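# Snap the folder clip's lever flat under its hook

## Task

Swing the folder clip's lever fully back over until it lies flat and is caught and held down by the small hook.

## Robot and tools

Robot: two arms, left_arm and right_arm. right_arm carries a right hand and left_arm a mirrored left hand. Each hand has index, middle and ring fingers plus a thumb, driven by sixteen motors. Calibrated base positions in the scene frame: left_arm (+0.013, +0.341, +0.039) m, right_arm (-0.053, -0.526, +0.039) m, both nearly unrotated. A camera stand sits behind the arms.

Scene frame: origin at table-top height, halfway between the nominal bases. +z is up, +x points out over the table, and left_arm is on the +y side. Image left and right do not match the arm names. Reported positions (m), quaternions (wxyz) and velocities (m/s, rad/s) use this frame. They may be off by a few cm.

Hand point axes (right hand): +z runs along the straight fingers toward the tips, +x crosses the palm away from the thumb, and +y points out of the palm face. The palm face is at y = -0.062. On the left hand, +x points toward the thumb. A rigid mast on the palm side of the wrist (x +0.05 to +0.10, z -0.16 to -0.11) can strike objects. Fingertips carry rubber caps.

One row = 48 numbers, each in [-1, 1], always for both arms, in this order:
- left_arm dx, dy, dz, rx, ry, rz
- 16 left hand motor numbers
- left current_limit, speed
- the same 24 numbers for right_arm.

Pose numbers are offsets, not poses. They are measured along the scene axes from the arm's Hand target as it stood when the action or move began. 1.0 means 0.6 m for dx, dy, dz and 180 degrees for rx, ry, rz. rx, ry, rz form one rotation vector, turning about the Hand target position. Every row inside an action or a move list counts from that same starting Hand target, not from the row before. Repeating an offset in a new call therefore moves further. Six zeros re-request the current Hand target. Commanded orientation is clipped to within 32 degrees of the measured one.

Hand motor numbers are absolute goal angles scaled between each hinge's stops, in this order: index_mcp, index_abd, index_pip, index_dip, middle_mcp, middle_abd, middle_pip, middle_dip, ring_mcp, ring_abd, ring_pip, ring_dip, thumb_cmc, thumb_axl, thumb_mcp, thumb_ipl. Moving toward -1 bends a finger toward the palm. Straight values are mcp +0.75, abd 0, pip +0.58 and dip +0.70.

You can instead write four grasp numbers a, b, c, d in the first four places and exactly 0 in the other twelve:
- a curls index and middle
- b bends all fingers at the knuckle
- c brings the thumb in front of the palm
- d curls the ring finger.
All four at 0 opens the hand. A zero is a goal, not 'no change'. To keep a hand as it is, resend its hand_goal, hand_current_limit and hand_speed.

current_limit maps -1..+1 to 0..550 mA (never below 11 mA). speed sets the goal rate to (speed+1)/2 of 8.5 rad/s. These start at +0.4 and -0.6 and persist once written.

execute_actions(actions, cameras): actions is a list of actions. Each action is a table of up to 15 rows, one per 1/30 s. A shorter table holds its last row for the remaining steps. An empty list returns camera images. cameras takes names, ["all"], or [].

move(target, speed, blend, stop_force, zero, blocking, cameras): drives each hand point along a straight line.
- target: one 48-number row, or a list of up to 15 rows, all counted from the same starting Hand targets.
- speed: m/s, 0.002 to 3.6, default 0.25; turning is capped at twice that in rad/s.
- blend: corner rounding in m.
- stop_force: 3 to 120 N; the arm halts when its wrist feels that much extra push along its path. Do not rely on it when the hand is turning, or to feel loose things sliding. Leave it out when moving away from a contact.
- zero: re-zero before the move (default true).
- blocking=false returns early; it cannot be combined with stop_force.
- Paths last at least 0.5 s and at most 10 s. They do not avoid obstacles.
- The result adds a 'move:' line with the ending (done, off_target, moving, held, fault) and any limits (paced, held).

wait(seconds 0-10) lets the scene run. stop() brakes a running move. zoom_image(camera, region [x0,y0,x1,y1], at most 504 px each way) enlarges part of the latest image from cam_high, cam_low, cam_left_wrist or cam_right_wrist. zero_wrist_force(arm) re-zeros that arm's force sensor. finished_scene() ends the scene for good.

Results report for each arm:
- Hand target: the pose your next offsets start from.
- end effector pose and velocities; joints flagged 'within noise' are at rest.
- hand_goal, hand_measured, hand_current_ma (positive means pushing toward -1).
- hand_state per motor: moving, goal, blocked or overload.
- Joint torques.
- Wrist force and torque in the end effector's own axes, plus a peak line.
A hand point often rests short of its target. Send the missing distance as an offset. To stop pressing, command back past the hand point.

Avoid:
- Hitting the table or heavy things hard.
- Pushing the stiff arm even slightly past a firm contact.
- Net force of about 150 N, or wrist torques above 24.6 N m. Either causes a 10 s arm stop.
- Arms or hands pressing on each other; the scene can fail.
- Paths passing near an arm's own base.
- Motors held at 495 mA or more for 5 s; they shut down.
- Heat from long strained holds; brakes engage at 85 °C.
- Knocking the folder off the table, which fails the task.
After a HAND FAULT line, the remaining robot calls in that reply are skipped. The clip must stay latched after the robot lets go.

Each tool is called after "Request:" as name([rows], argument=value, ...), one row to a line, values as JSON.

## Session

Request:
execute_actions(actions=[], cameras=["all"])

Scene clock: 0.00 s.
left_arm: end_effector_position=(+0.7582, +0.4501, +0.1648) hand_goal=(+0.754, +0.000, +0.576, +0.696, +0.754, +0.000, +0.576, +0.696, +0.754, +0.000, +0.576, +0.696, +0.714, +0.678, +0.226, +0.168) hand_measured=(+0.754, +0.000, +0.576, +0.696, +0.754, +0.000, +0.576, +0.696, +0.754, +0.000, +0.576, +0.696, +0.714, +0.678, +0.226, +0.168) hand_current_ma=(+0, +0, +0, +0, +0, +0, +0, +0, +0, +0, +0, +0, +0, +0, +0, +0) hand_state=(goal, goal, goal, goal, goal, goal, goal, goal, goal, goal, goal, goal, goal, goal, goal, goal) hand_current_limit=0.40 hand_speed=-0.60 end_effector_quat_wxyz=(+0.061, +0.744, -0.620, +0.241) | right_arm: end_effector_position=(+0.1786, -0.7226, +0.2708) hand_goal=(+0.754, +0.000, +0.576, +0.696, +0.754, +0.000, +0.576, +0.696, +0.754, +0.000, +0.576, +0.696, +0.714, +0.678, +0.226, +0.168) hand_measured=(+0.754, +0.000, +0.576, +0.696, +0.754, +0.000, +0.576, +0.696, +0.754, +0.000, +0.576, +0.696, +0.714, +0.678, +0.226, +0.168) hand_current_ma=(+0, +0, +0, +0, +0, +0, +0, +0, +0, +0, +0, +0, +0, +0, +0, +0) hand_state=(goal, goal, goal, goal, goal, goal, goal, goal, goal, goal, goal, goal, goal, goal, goal, goal) hand_current_limit=0.40 hand_speed=-0.60 end_effector_quat_wxyz=(-0.443, +0.678, +0.578, +0.096)
Joint positions: left_arm=[3.631 -2.396 -1.067 -1.164 1.075 -2.873] | right_arm=[-1.27 -1.648 1.86 -0.85 -1.716 -1.026]
Joint velocities: within noise
Joint torques (N m): no reading
Motor temperatures (°C): left_arm=[36 29 30 36 37 39] | right_arm=[28 34 32 33 38 29]
Wrist force (N): no reading
Wrist torque (N m): no reading
Wrist force, peak (N): no reading
Hand target: left_arm +0.7582, +0.4501, +0.1648; +0.061, +0.744, -0.620, +0.241 | right_arm +0.1786, -0.7226, +0.2708; -0.443, +0.678, +0.578, +0.096

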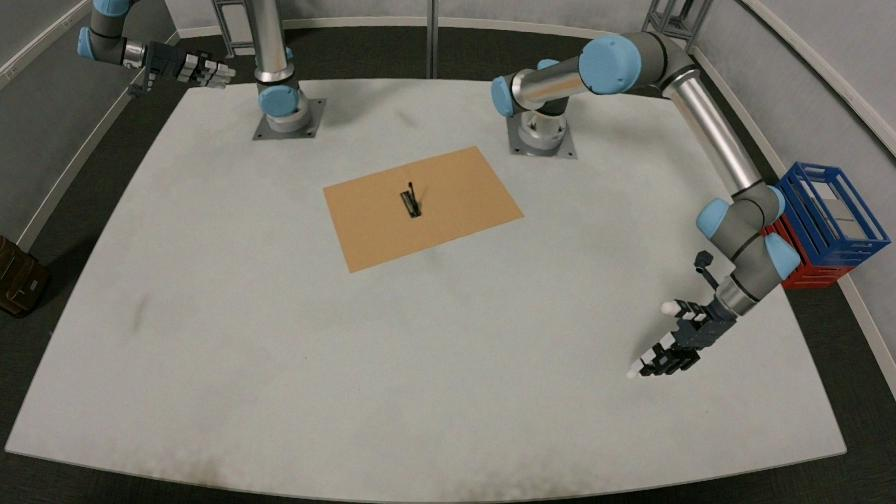

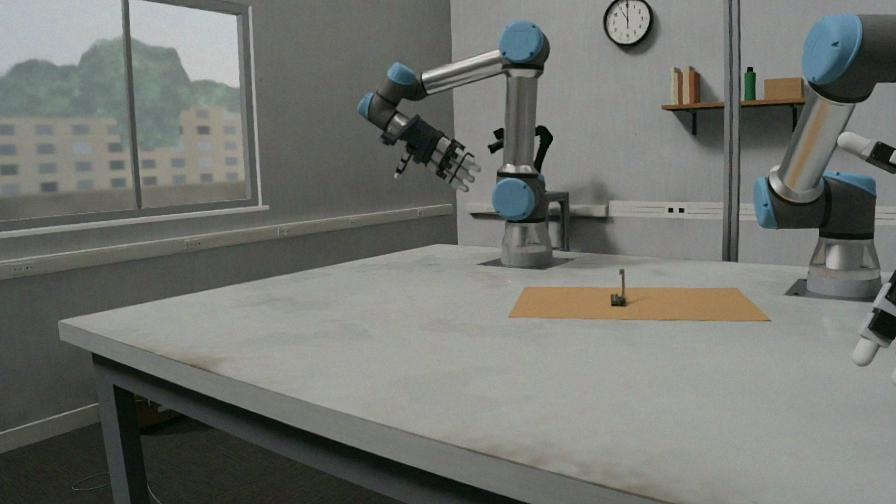

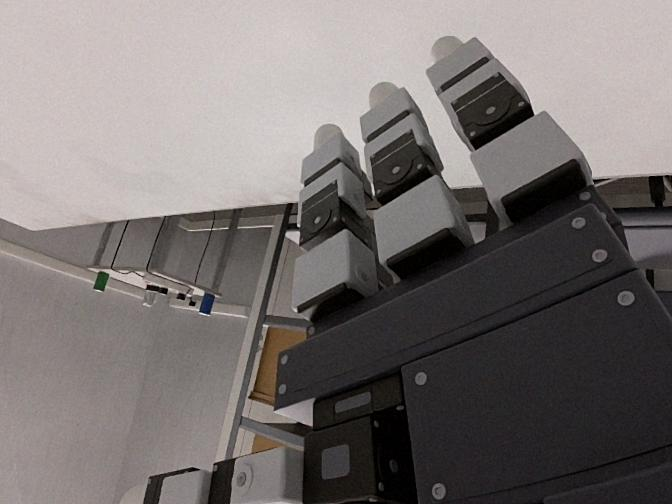

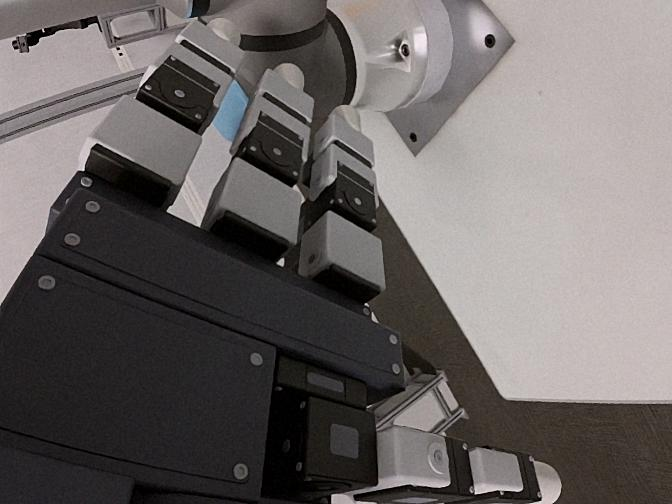

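Request:
zoom_image(camera="cam_high", region=[370, 160, 454, 244])

Request:
zoom_image(camera="cam_low", region=[580, 250, 664, 320])

Request:
zoom_image(camera="cam_high", region=[200, 60, 640, 300])

Scaled by 6.000 from the camera's 896x504 image, which has a finer 1280x720 frame.

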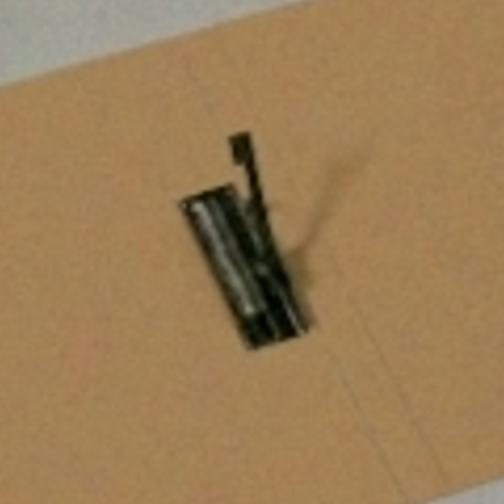

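Scaled by 6.000 from the camera's 896x504 image, which has a finer 1280x720 frame.

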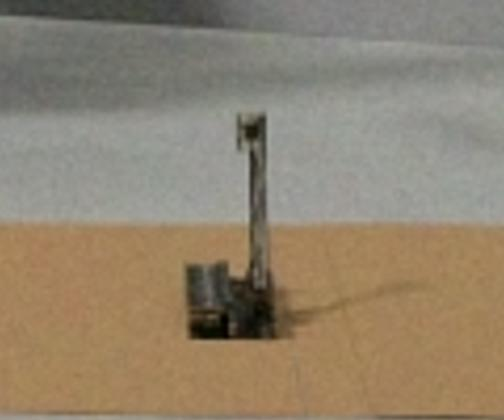

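Scaled by 1.145 from the camera's 896x504 image, which has a finer 1280x720 frame.

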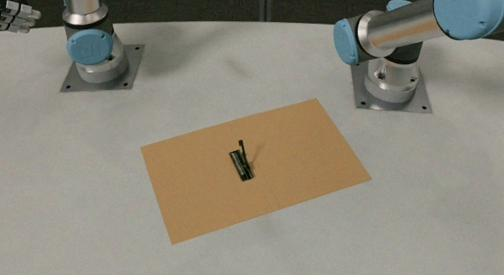

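Request:
move(target=[-0.597,-0.583,0.308,0.1377,0.0821,-0.0566,0,0,0,0,0,0,0,0,0,0,0,0,0,0,0,0,0.4,-0.6,0,0,0,0,0,0,0,0,0,0,0,0,0,0,0,0,0,0,0,0,0,0,0.4,-0.6], speed=0.3, cameras=["cam_left_wrist", "cam_high"])

Scene clock: 89.67 s.
left_arm: end_effector_position=(+0.4001, +0.1004, +0.3496) hand_goal=(+0.750, +0.000, +0.580, +0.700, +0.750, +0.000, +0.580, +0.700, +0.750, +0.000, +0.580, +0.700, +0.710, +0.680, +0.230, +0.170) hand_measured=(+0.750, +0.000, +0.578, +0.698, +0.750, +0.000, +0.576, +0.696, +0.750, +0.000, +0.576, +0.698, +0.712, +0.678, +0.224, +0.168) hand_current_ma=(+0, +0, -4, -4, +0, +0, -4, -4, +0, +0, -4, -3, +1, -3, -13, -4) hand_state=(goal, goal, goal, goal, goal, goal, goal, goal, goal, goal, goal, goal, goal, goal, goal, goal) hand_current_limit=0.40 hand_speed=-0.60 end_effector_quat_wxyz=(+0.000, +0.707, -0.707, +0.000) | right_arm: end_effector_position=(+0.1786, -0.7226, +0.2708) hand_goal=(+0.750, +0.000, +0.580, +0.700, +0.750, +0.000, +0.580, +0.700, +0.750, +0.000, +0.580, +0.700, +0.710, +0.680, +0.230, +0.170) hand_measured=(+0.748, +0.000, +0.576, +0.698, +0.748, +0.000, +0.576, +0.698, +0.748, +0.000, +0.576, +0.696, +0.708, +0.678, +0.226, +0.168) hand_current_ma=(-10, +0, -11, -8, -9, +0, -11, -8, -10, +0, -11, -10, -6, -8, -19, -10) hand_state=(goal, goal, goal, goal, goal, goal, goal, goal, goal, goal, goal, goal, goal, goal, goal, goal) hand_current_limit=0.40 hand_speed=-0.60 end_effector_quat_wxyz=(-0.443, +0.678, +0.578, +0.096)
Joint positions: left_arm=[2.985 -1.603 -1.658 -1.452 1.572 -3.316] | right_arm=[-1.27 -1.648 1.86 -0.85 -1.716 -1.026]
Joint torques (N m): left_arm=[-6.77 24.87 10.45 1.98 -1.95 -0.44] | right_arm=[0.91 -16.38 -20.47 0.04 -0.01 -0.12]
Wrist force (N): left_arm=[-0.9 0.6 0.7] | right_arm=[-0.1 -0.1 0.2]
Wrist torque (N m): left_arm=[0.05 0.23 -0.22] | right_arm=[-0.04 0.01 0.00]
Wrist force, peak (N): left_arm=[1.1 2.8 -0.1] | right_arm=[-0.4 0.0 0.6]
Hand target: left_arm +0.4000, +0.1003, +0.3496; +0.000, +0.707, -0.707, -0.001 | right_arm +0.1786, -0.7226, +0.2708; -0.443, +0.678, +0.578, +0.096
Off the commanded pose: left_arm 0.000 m, 0 deg | right_arm 0.000 m, 0 deg.
move: done
Images, in order (width x height): cam_high 896x504, cam_left_wrist 672x504.

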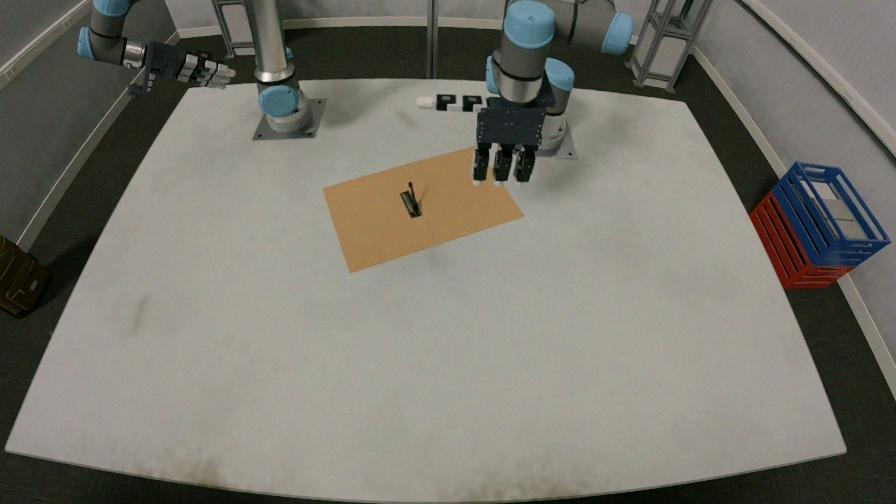

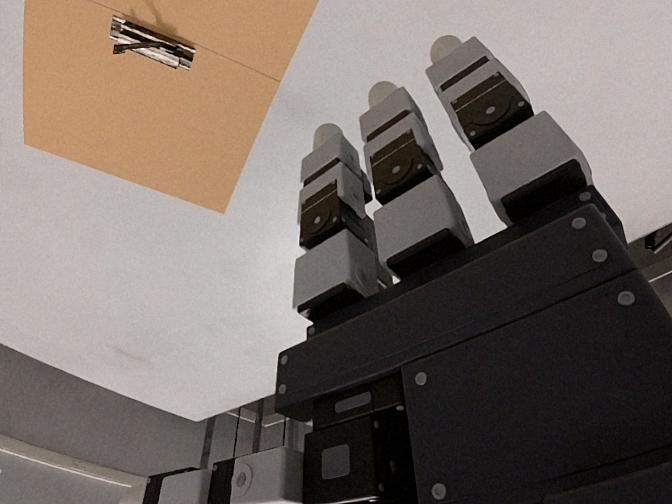

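Request:
zoom_image(camera="cam_left_wrist", region=[90, 0, 218, 96])

Scaled by 3.938 from the camera's 672x504 image, which has a finer 960x720 frame.

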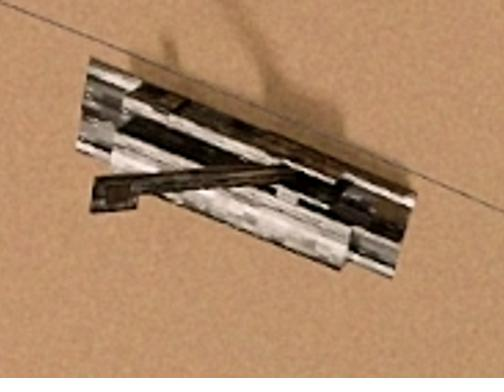

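Request:
move(target=[0,-0.117,-0.30,0,0,0,0,0,0,0,0,0,0,0,0,0,0,0,0,0,0,0,0.4,-0.6,0,0,0,0,0,0,0,0,0,0,0,0,0,0,0,0,0,0,0,0,0,0,0.4,-0.6], speed=0.25, cameras=["cam_left_wrist"])

Request:
zoom_image(camera="cam_left_wrist", region=[60, 0, 300, 180])

Scene clock: 172.47 s.
left_arm: end_effector_position=(+0.4000, +0.0301, +0.1697) hand_goal=(+0.750, +0.000, +0.580, +0.700, +0.750, +0.000, +0.580, +0.700, +0.750, +0.000, +0.580, +0.700, +0.710, +0.680, +0.230, +0.170) hand_measured=(+0.750, +0.000, +0.578, +0.698, +0.750, +0.000, +0.576, +0.696, +0.750, +0.000, +0.576, +0.698, +0.712, +0.678, +0.224, +0.168) hand_current_ma=(+0, +0, -4, -4, +0, +0, -4, -4, +0, +0, -4, -3, +1, -3, -13, -4) hand_state=(goal, goal, goal, goal, goal, goal, goal, goal, goal, goal, goal, goal, goal, goal, goal, goal) hand_current_limit=0.40 hand_speed=-0.60 end_effector_quat_wxyz=(+0.000, +0.707, -0.707, +0.000) | right_arm: end_effector_position=(+0.1786, -0.7226, +0.2708) hand_goal=(+0.750, +0.000, +0.580, +0.700, +0.750, +0.000, +0.580, +0.700, +0.750, +0.000, +0.580, +0.700, +0.710, +0.680, +0.230, +0.170) hand_measured=(+0.748, +0.000, +0.576, +0.698, +0.748, +0.000, +0.576, +0.698, +0.748, +0.000, +0.576, +0.696, +0.708, +0.678, +0.226, +0.168) hand_current_ma=(-10, +0, -11, -8, -9, +0, -11, -8, -10, +0, -11, -10, -6, -8, -19, -10) hand_state=(goal, goal, goal, goal, goal, goal, goal, goal, goal, goal, goal, goal, goal, goal, goal, goal) hand_current_limit=0.40 hand_speed=-0.60 end_effector_quat_wxyz=(-0.443, +0.678, +0.578, +0.096)
Joint positions: left_arm=[2.854 -1.827 -1.888 -0.998 1.571 -3.447] | right_arm=[-1.27 -1.648 1.86 -0.85 -1.716 -1.026]
Joint torques (N m): left_arm=[5.95 20.95 28.62 3.43 -0.93 1.17] | right_arm=[0.8 -16.65 -20.9 0.23 -0.12 -0.2]
Wrist force (N): left_arm=[-0.8 0.6 0.2] | right_arm=[-0.4 -0.2 0.0]
Wrist torque (N m): left_arm=[0.07 0.21 -0.23] | right_arm=[-0.03 0.05 -0.03]
Wrist force, peak (N): left_arm=[-0.2 1.0 2.0] | right_arm=[-0.6 0.0 0.3]
Hand target: left_arm +0.4000, +0.0301, +0.1696; +0.000, +0.707, -0.707, -0.001 | right_arm +0.1786, -0.7226, +0.2708; -0.443, +0.678, +0.578, +0.096
Off the commanded pose: left_arm 0.000 m, 0 deg | right_arm 0.000 m, 0 deg.
move: done
Images, in order (width x height): cam_left_wrist 672x504.

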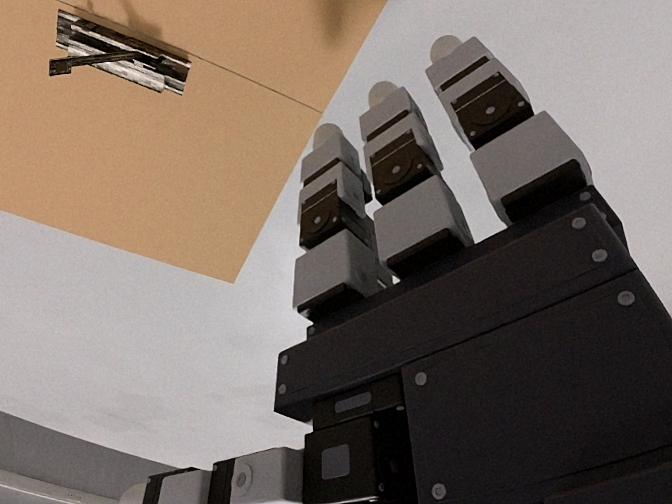

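Scaled by 2.100 from the camera's 672x504 image, which has a finer 960x720 frame.

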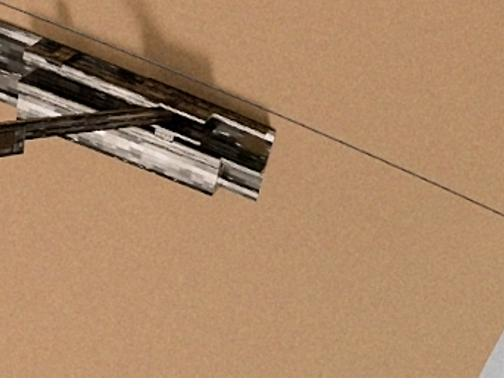

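Request:
zoom_image(camera="cam_left_wrist", region=[36, 0, 204, 112])

Scaled by 3.000 from the camera's 672x504 image, which has a finer 960x720 frame.

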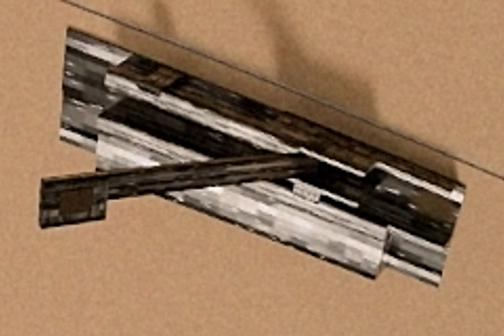

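Request:
wait(seconds=0, cameras=["cam_high", "cam_low"])

Request:
zoom_image(camera="cam_high", region=[380, 150, 540, 240])

Request:
zoom_image(camera="cam_low", region=[560, 200, 740, 320])

Scene clock: 195.80 s.
left_arm: end_effector_position=(+0.4000, +0.0301, +0.1696) hand_goal=(+0.750, +0.000, +0.580, +0.700, +0.750, +0.000, +0.580, +0.700, +0.750, +0.000, +0.580, +0.700, +0.710, +0.680, +0.230, +0.170) hand_measured=(+0.750, +0.000, +0.578, +0.698, +0.750, +0.000, +0.576, +0.696, +0.750, +0.000, +0.576, +0.698, +0.712, +0.678, +0.224, +0.168) hand_current_ma=(+0, +0, -4, -4, +0, +0, -4, -4, +0, +0, -4, -3, +1, -3, -13, -4) hand_state=(goal, goal, goal, goal, goal, goal, goal, goal, goal, goal, goal, goal, goal, goal, goal, goal) hand_current_limit=0.40 hand_speed=-0.60 end_effector_quat_wxyz=(+0.000, +0.707, -0.707, -0.001) | right_arm: end_effector_position=(+0.1786, -0.7226, +0.2708) hand_goal=(+0.750, +0.000, +0.580, +0.700, +0.750, +0.000, +0.580, +0.700, +0.750, +0.000, +0.580, +0.700, +0.710, +0.680, +0.230, +0.170) hand_measured=(+0.748, +0.000, +0.576, +0.698, +0.748, +0.000, +0.576, +0.698, +0.748, +0.000, +0.576, +0.696, +0.708, +0.678, +0.226, +0.168) hand_current_ma=(-10, +0, -11, -8, -9, +0, -11, -8, -10, +0, -11, -10, -6, -8, -19, -10) hand_state=(goal, goal, goal, goal, goal, goal, goal, goal, goal, goal, goal, goal, goal, goal, goal, goal) hand_current_limit=0.40 hand_speed=-0.60 end_effector_quat_wxyz=(-0.443, +0.678, +0.578, +0.096)
Joint positions: left_arm=[2.854 -1.827 -1.888 -0.998 1.571 -3.447] | right_arm=[-1.27 -1.648 1.86 -0.85 -1.716 -1.026]
Joint torques (N m): left_arm=[7.3 21.82 30.31 3.65 2.24 -1.88] | right_arm=[1.14 -17.49 -20.08 0.09 -0.12 -0.08]
Wrist force (N): left_arm=[-1.3 0.5 0.2] | right_arm=[-0.3 0.2 0.2]
Wrist torque (N m): left_arm=[0.06 0.29 -0.28] | right_arm=[0.01 0.03 -0.01]
Wrist force, peak (N): left_arm=[-1.3 1.1 0.4] | right_arm=[-0.6 0.1 0.2]
Hand target: left_arm +0.4000, +0.0301, +0.1696; +0.000, +0.707, -0.707, -0.001 | right_arm +0.1786, -0.7226, +0.2708; -0.443, +0.678, +0.578, +0.096
Off the commanded pose: left_arm 0.000 m, 0 deg | right_arm 0.000 m, 0 deg.
Images, in order (width x height): cam_high 896x504, cam_low 896x504.

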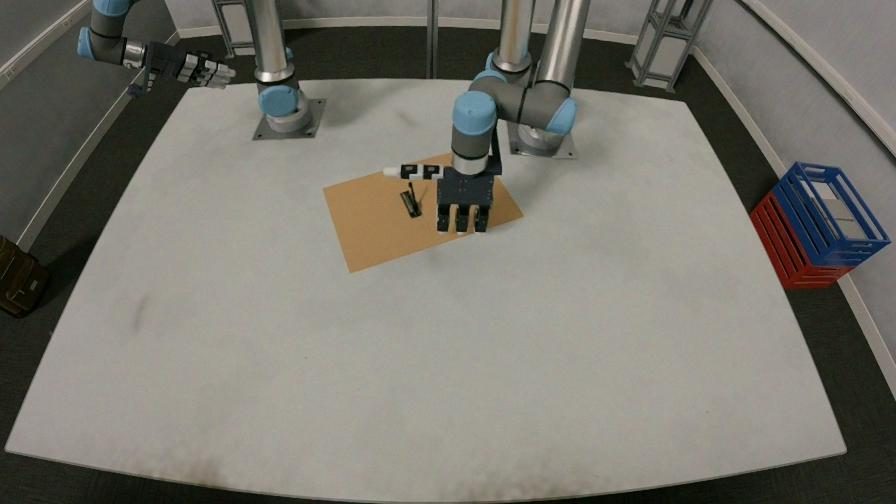

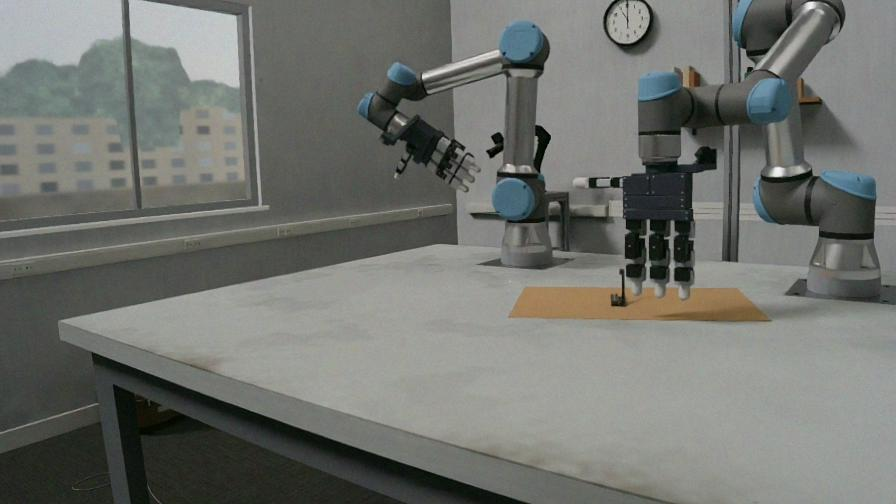

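Scaled by 3.150 from the camera's 896x504 image, which has a finer 1280x720 frame.

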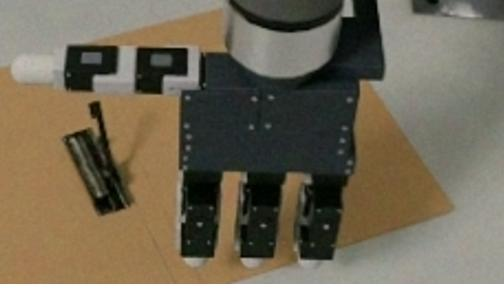

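Scaled by 2.800 from the camera's 896x504 image, which has a finer 1280x720 frame.

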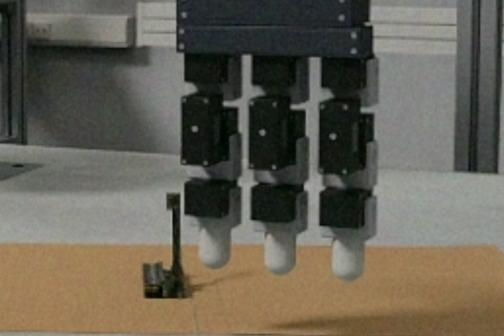

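Request:
move(target=[-0.25,-0.15,0.133,0,0,0,0.75,0,0.58,0.70,0.342,0,0.139,0.261,0.342,0,0.139,0.261,0.71,0.68,0.23,0.17,0.4,-0.6,0,0,0,0,0,0,0,0,0,0,0,0,0,0,0,0,0,0,0,0,0,0,0.4,-0.6], speed=0.25, cameras=["cam_high", "cam_low", "cam_left_wrist"])

Request:
zoom_image(camera="cam_left_wrist", region=[180, 0, 420, 180])

Request:
zoom_image(camera="cam_high", region=[370, 150, 470, 230])

Request:
zoom_image(camera="cam_low", region=[580, 220, 700, 320])

Scene clock: 266.60 s.
left_arm: end_effector_position=(+0.2502, -0.0599, +0.2495) hand_goal=(+0.750, +0.000, +0.580, +0.700, +0.342, +0.000, +0.140, +0.262, +0.342, +0.000, +0.140, +0.262, +0.710, +0.680, +0.230, +0.170) hand_measured=(+0.750, +0.000, +0.578, +0.698, +0.352, +0.000, +0.146, +0.266, +0.352, +0.000, +0.148, +0.266, +0.712, +0.678, +0.224, +0.168) hand_current_ma=(+0, +0, -3, -4, +20, +0, +12, +6, +18, +0, +12, +4, +1, -3, -13, -4) hand_state=(goal, goal, goal, goal, goal, goal, goal, goal, goal, goal, goal, goal, goal, goal, goal, goal) hand_current_limit=0.40 hand_speed=-0.60 end_effector_quat_wxyz=(+0.000, +0.707, -0.707, +0.000) | right_arm: end_effector_position=(+0.1786, -0.7226, +0.2708) hand_goal=(+0.750, +0.000, +0.580, +0.700, +0.750, +0.000, +0.580, +0.700, +0.750, +0.000, +0.580, +0.700, +0.710, +0.680, +0.230, +0.170) hand_measured=(+0.748, +0.000, +0.576, +0.698, +0.748, +0.000, +0.576, +0.698, +0.748, +0.000, +0.576, +0.696, +0.708, +0.678, +0.226, +0.168) hand_current_ma=(-10, +0, -11, -8, -9, +0, -11, -8, -10, +0, -11, -10, -6, -8, -19, -10) hand_state=(goal, goal, goal, goal, goal, goal, goal, goal, goal, goal, goal, goal, goal, goal, goal, goal) hand_current_limit=0.40 hand_speed=-0.60 end_effector_quat_wxyz=(-0.443, +0.678, +0.578, +0.096)
Joint positions: left_arm=[2.565 -1.607 -1.918 -1.188 1.571 -3.736] | right_arm=[-1.27 -1.648 1.86 -0.85 -1.716 -1.026]
Joint torques (N m): left_arm=[-4.92 23.59 11.09 2.37 2.22 -0.37] | right_arm=[0.17 -17.74 -20.53 0.1 -0.09 -0.07]
Wrist force (N): left_arm=[-0.7 0.6 0.2] | right_arm=[-0.4 0.2 0.1]
Wrist torque (N m): left_arm=[0.14 0.21 -0.21] | right_arm=[0.01 0.05 -0.03]
Wrist force, peak (N): left_arm=[-2.1 -1.3 1.0] | right_arm=[-0.5 0.0 0.4]
Hand target: left_arm +0.2500, -0.0599, +0.2494; +0.000, +0.707, -0.707, -0.001 | right_arm +0.1786, -0.7226, +0.2708; -0.443, +0.678, +0.578, +0.096
Off the commanded pose: left_arm 0.000 m, 0 deg | right_arm 0.000 m, 0 deg.
move: done
Images, in order (width x height): cam_high 896x504, cam_low 896x504, cam_left_wrist 672x504.

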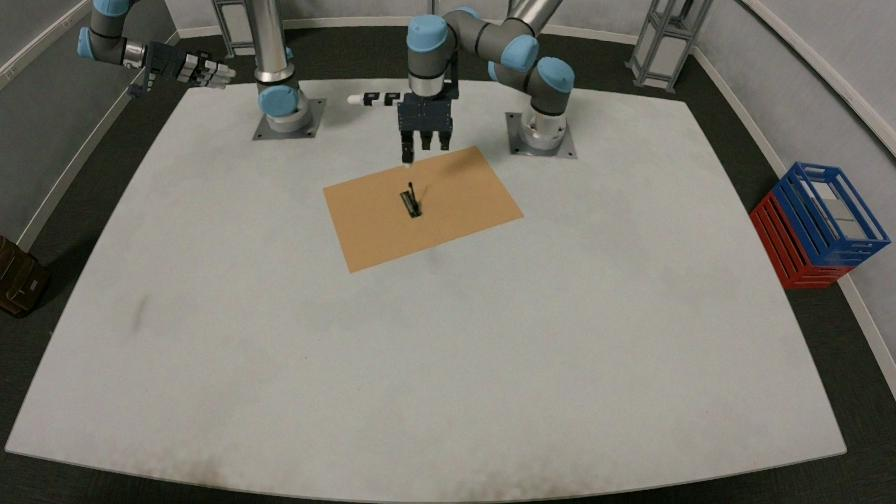

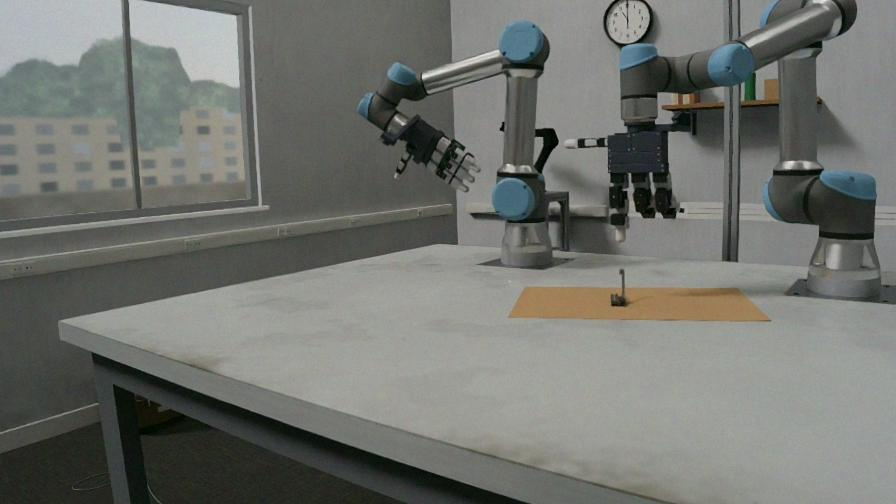

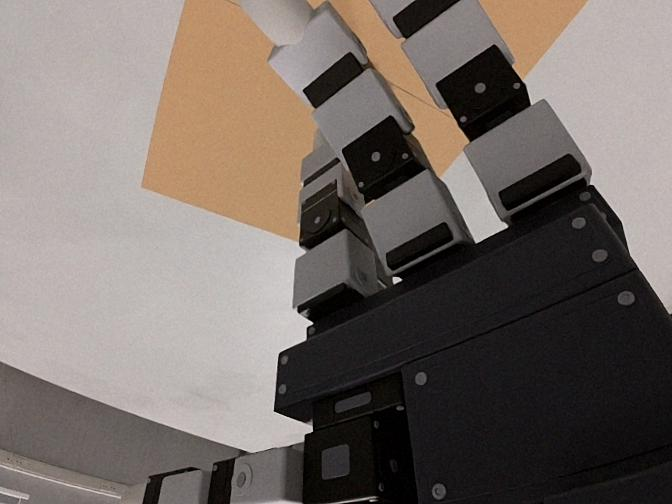

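Scaled by 2.100 from the camera's 672x504 image, which has a finer 960x720 frame.

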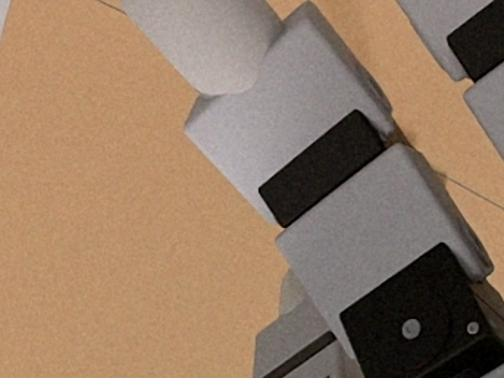

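Scaled by 5.040 from the camera's 896x504 image, which has a finer 1280x720 frame.

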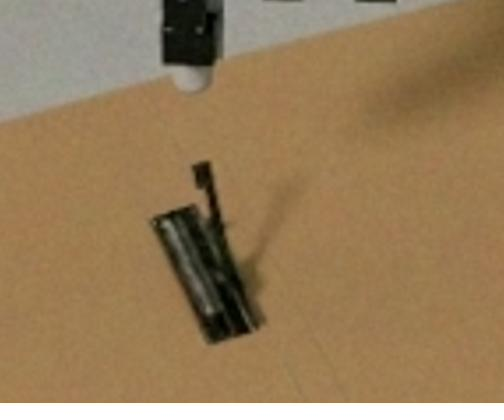

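Scaled by 4.200 from the camera's 896x504 image, which has a finer 1280x720 frame.

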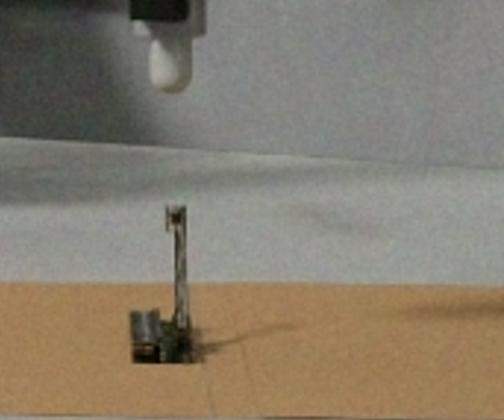

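Request:
move(target=[0.0317,0.0275,-0.0458,0,0,0,0.75,0,0.58,0.70,0.98,0,0.98,0.98,0.98,0,0.98,0.98,0.71,0.68,0.23,0.17,0.4,-0.6,0,0,0,0,0,0,0,0,0,0,0,0,0,0,0,0,0,0,0,0,0,0,0.4,-0.6], speed=0.15, cameras=["cam_high", "cam_low", "cam_left_wrist"])

Request:
zoom_image(camera="cam_left_wrist", region=[220, 0, 460, 180])

Request:
zoom_image(camera="cam_high", region=[370, 150, 470, 230])

Request:
zoom_image(camera="cam_low", region=[580, 220, 700, 320])

Scene clock: 318.73 s.
left_arm: end_effector_position=(+0.2690, -0.0433, +0.2219) hand_goal=(+0.750, +0.000, +0.580, +0.700, +0.980, +0.000, +0.980, +0.980, +0.980, +0.000, +0.980, +0.980, +0.710, +0.680, +0.230, +0.170) hand_measured=(+0.750, +0.000, +0.578, +0.698, +0.968, +0.000, +0.972, +0.976, +0.970, +0.000, +0.972, +0.976, +0.712, +0.678, +0.224, +0.168) hand_current_ma=(+0, +0, -3, -4, -24, +0, -13, -6, -21, +0, -13, -4, +1, -3, -13, -4) hand_state=(goal, goal, goal, goal, goal, goal, goal, goal, goal, goal, goal, goal, goal, goal, goal, goal) hand_current_limit=0.40 hand_speed=-0.60 end_effector_quat_wxyz=(+0.000, +0.707, -0.707, -0.001) | right_arm: end_effector_position=(+0.1786, -0.7226, +0.2708) hand_goal=(+0.750, +0.000, +0.580, +0.700, +0.750, +0.000, +0.580, +0.700, +0.750, +0.000, +0.580, +0.700, +0.710, +0.680, +0.230, +0.170) hand_measured=(+0.748, +0.000, +0.576, +0.698, +0.748, +0.000, +0.576, +0.698, +0.748, +0.000, +0.576, +0.696, +0.708, +0.678, +0.226, +0.168) hand_current_ma=(-10, +0, -11, -8, -9, +0, -11, -8, -10, +0, -11, -10, -6, -8, -19, -10) hand_state=(goal, goal, goal, goal, goal, goal, goal, goal, goal, goal, goal, goal, goal, goal, goal, goal) hand_current_limit=0.40 hand_speed=-0.60 end_effector_quat_wxyz=(-0.443, +0.678, +0.578, +0.096)
Joint positions: left_arm=[2.615 -1.636 -1.964 -1.114 1.571 -3.686] | right_arm=[-1.27 -1.648 1.86 -0.85 -1.716 -1.026]
Joint torques (N m): left_arm=[-5.16 27.95 33.36 1.99 -2.35 -1.72] | right_arm=[0.39 -18.06 -20.85 0.06 -0.11 0.07]
Wrist force (N): left_arm=[-0.8 0.3 0.6] | right_arm=[-0.3 -0.1 0.0]
Wrist torque (N m): left_arm=[-0.05 0.19 -0.02] | right_arm=[-0.02 0.04 -0.03]
Wrist force, peak (N): left_arm=[-1.4 -0.4 1.4] | right_arm=[-0.5 0.2 0.4]
Hand target: left_arm +0.2690, -0.0434, +0.2219; +0.000, +0.707, -0.707, -0.001 | right_arm +0.1786, -0.7226, +0.2708; -0.443, +0.678, +0.578, +0.096
Off the commanded pose: left_arm 0.000 m, 0 deg | right_arm 0.000 m, 0 deg.
move: done
Images, in order (width x height): cam_high 896x504, cam_low 896x504, cam_left_wrist 672x504.

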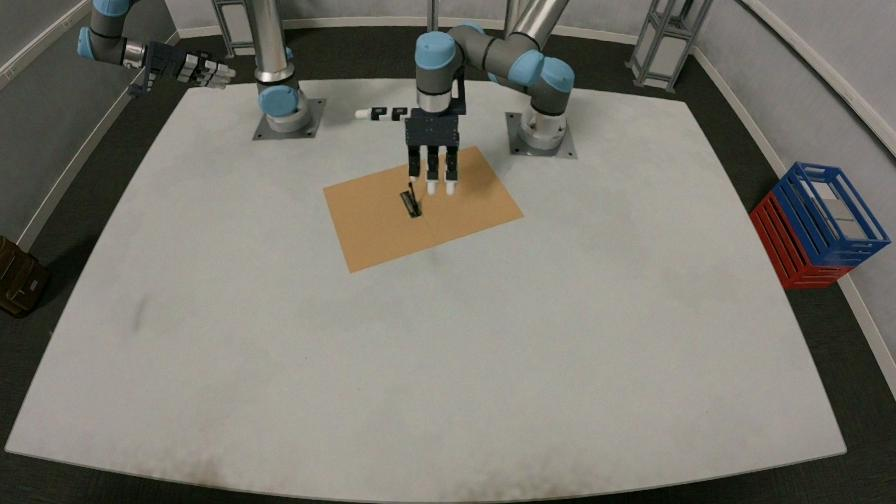

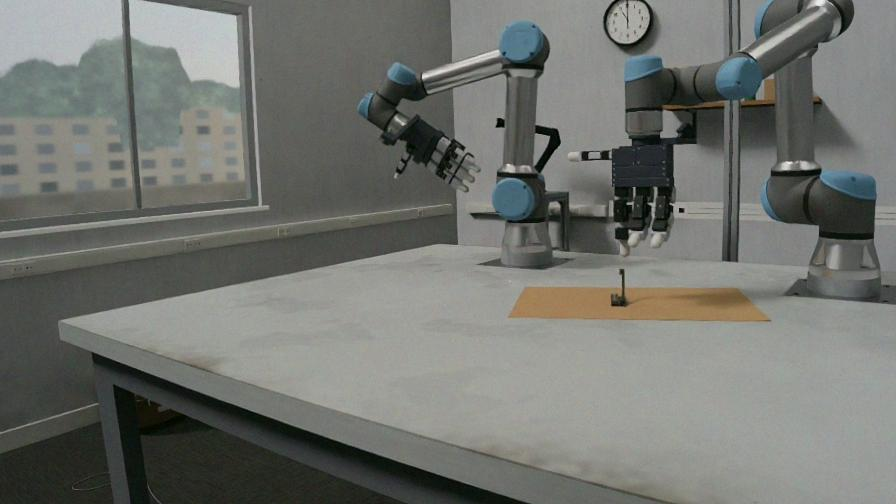

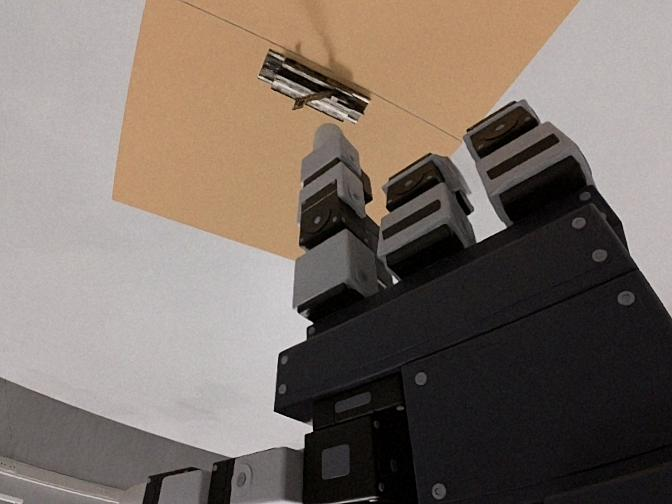

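Scaled by 2.100 from the camera's 672x504 image, which has a finer 960x720 frame.

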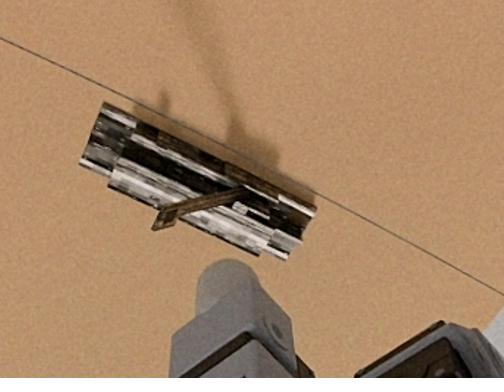

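Scaled by 5.040 from the camera's 896x504 image, which has a finer 1280x720 frame.

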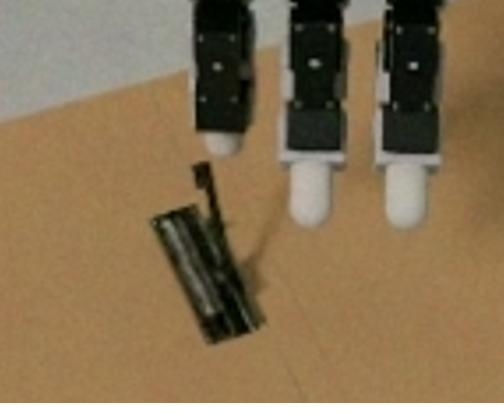

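Scaled by 4.200 from the camera's 896x504 image, which has a finer 1280x720 frame.

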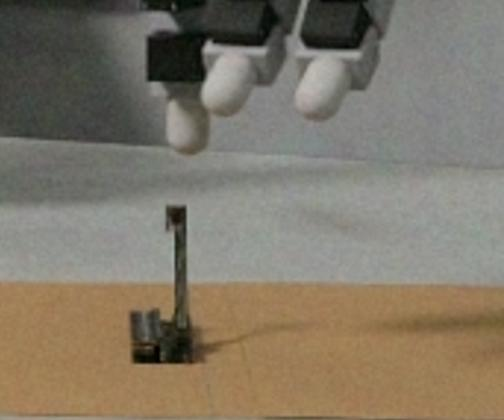

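Request:
move([
  [-0.0117,0.0057,-0.0667,0,0,0,0.75,0,0.58,0.70,0.98,0,0.98,0.98,0.98,0,0.98,0.98,0.71,0.68,0.23,0.17,0.4,-0.6,0,0,0,0,0,0,0,0,0,0,0,0,0,0,0,0,0,0,0,0,0,0,0.4,-0.6],
  [-0.036,-0.0023,-0.0747,0,0,0,0.75,0,0.58,0.70,0.98,0,0.98,0.98,0.98,0,0.98,0.98,0.71,0.68,0.23,0.17,0.4,-0.6,0,0,0,0,0,0,0,0,0,0,0,0,0,0,0,0,0,0,0,0,0,0,0.4,-0.6],
  [-0.0538,-0.0087,-0.0845,0,0,0,0.75,0,0.58,0.70,0.98,0,0.98,0.98,0.98,0,0.98,0.98,0.71,0.68,0.23,0.17,0.4,-0.6,0,0,0,0,0,0,0,0,0,0,0,0,0,0,0,0,0,0,0,0,0,0,0.4,-0.6],
], speed=0.06, stop_force=15, blend=0.004, cameras=["cam_high", "cam_low", "cam_left_wrist"])

Request:
zoom_image(camera="cam_left_wrist", region=[220, 0, 460, 180])

Request:
zoom_image(camera="cam_high", region=[370, 150, 470, 230])

Request:
zoom_image(camera="cam_low", region=[580, 220, 700, 320])

Scene clock: 343.40 s.
left_arm: end_effector_position=(+0.2368, -0.0486, +0.1713) hand_goal=(+0.750, +0.000, +0.580, +0.700, +0.980, +0.000, +0.980, +0.980, +0.980, +0.000, +0.980, +0.980, +0.710, +0.680, +0.230, +0.170) hand_measured=(+0.750, -0.004, +0.582, +0.700, +0.968, +0.000, +0.972, +0.976, +0.970, +0.000, +0.972, +0.976, +0.712, +0.678, +0.224, +0.168) hand_current_ma=(+0, -5, +2, +0, -23, +0, -12, -6, -21, +0, -13, -4, +1, -3, -13, -4) hand_state=(goal, goal, goal, goal, goal, goal, goal, goal, goal, goal, goal, goal, goal, goal, goal, goal) hand_current_limit=0.40 hand_speed=-0.60 end_effector_quat_wxyz=(+0.000, +0.707, -0.707, +0.000) | right_arm: end_effector_position=(+0.1786, -0.7226, +0.2708) hand_goal=(+0.750, +0.000, +0.580, +0.700, +0.750, +0.000, +0.580, +0.700, +0.750, +0.000, +0.580, +0.700, +0.710, +0.680, +0.230, +0.170) hand_measured=(+0.748, +0.000, +0.576, +0.698, +0.748, +0.000, +0.576, +0.698, +0.748, +0.000, +0.576, +0.696, +0.708, +0.678, +0.226, +0.168) hand_current_ma=(-10, +0, -11, -8, -9, +0, -11, -8, -10, +0, -11, -10, -6, -8, -19, -10) hand_state=(goal, goal, goal, goal, goal, goal, goal, goal, goal, goal, goal, goal, goal, goal, goal, goal) hand_current_limit=0.40 hand_speed=-0.60 end_effector_quat_wxyz=(-0.443, +0.678, +0.578, +0.096)
Joint positions: left_arm=[2.569 -1.662 -2.085 -0.966 1.571 -3.732] | right_arm=[-1.27 -1.648 1.86 -0.85 -1.716 -1.026]
Joint torques (N m): left_arm=[6.68 14.85 31.33 1.21 -1.12 1.67] | right_arm=[0.5 -17.82 -21.22 0.1 -0.28 0.14]
Wrist force (N): left_arm=[-0.6 0.7 0.2] | right_arm=[-0.2 0.1 0.2]
Wrist torque (N m): left_arm=[0.02 0.15 -0.24] | right_arm=[0.00 0.02 -0.01]
Wrist force, peak (N): left_arm=[-2.1 0.1 -0.4] | right_arm=[-0.6 -0.2 0.5]
Hand target: left_arm +0.2368, -0.0486, +0.1712; +0.000, +0.707, -0.707, -0.001 | right_arm +0.1786, -0.7226, +0.2708; -0.443, +0.678, +0.578, +0.096
Off the commanded pose: left_arm 0.000 m, 0 deg | right_arm 0.000 m, 0 deg.
move: done
Images, in order (width x height): cam_high 896x504, cam_low 896x504, cam_left_wrist 672x504.

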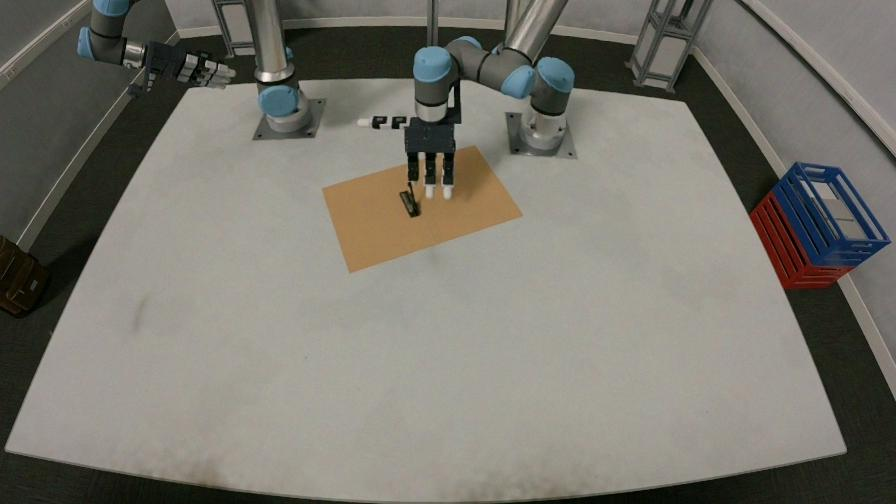

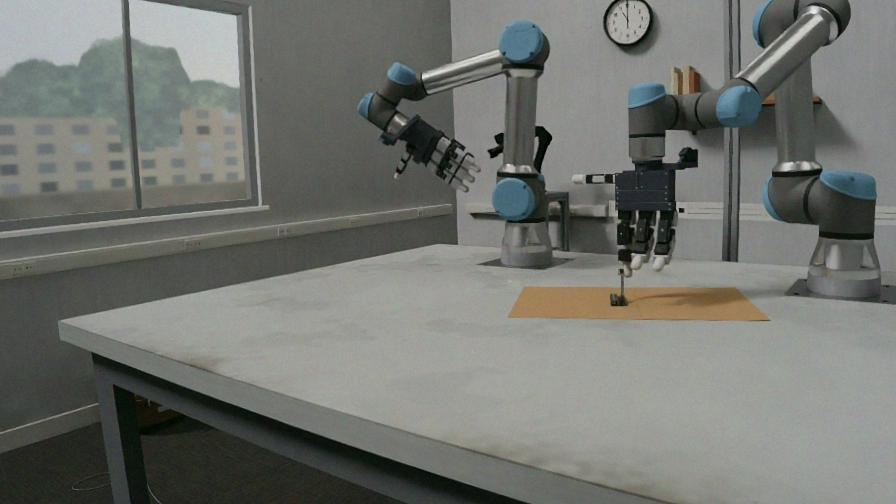

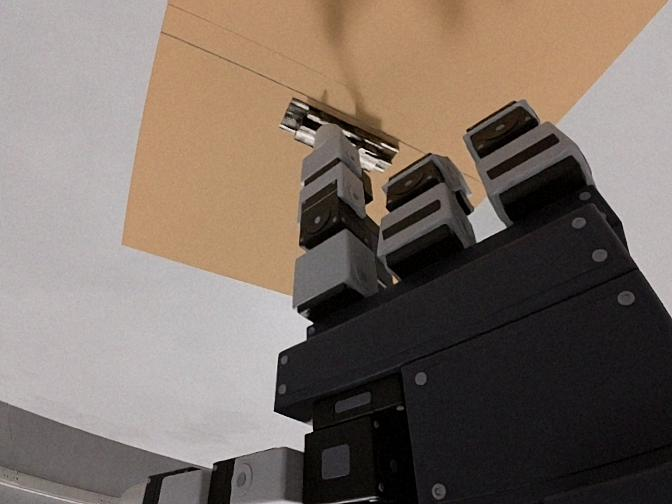

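Scaled by 2.100 from the camera's 672x504 image, which has a finer 960x720 frame.

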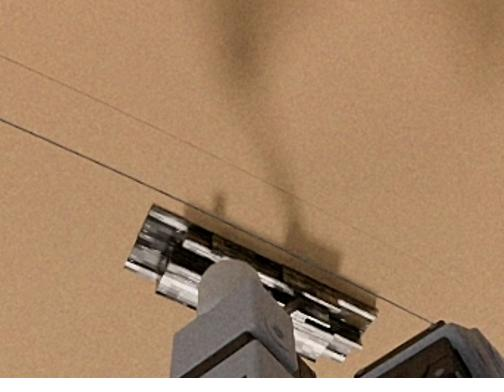

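Scaled by 5.040 from the camera's 896x504 image, which has a finer 1280x720 frame.

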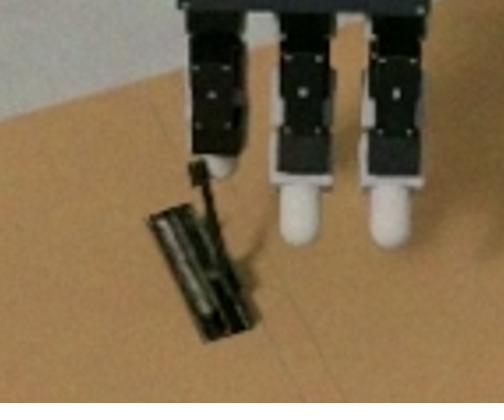

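Scaled by 4.200 from the camera's 896x504 image, which has a finer 1280x720 frame.

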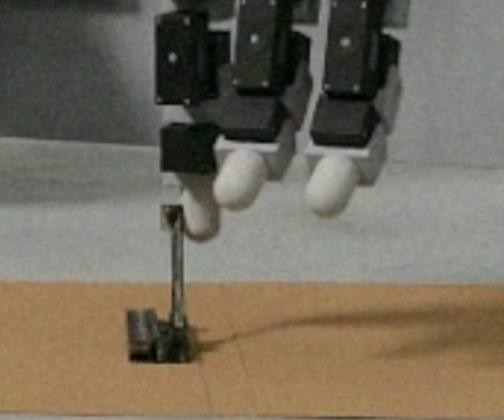

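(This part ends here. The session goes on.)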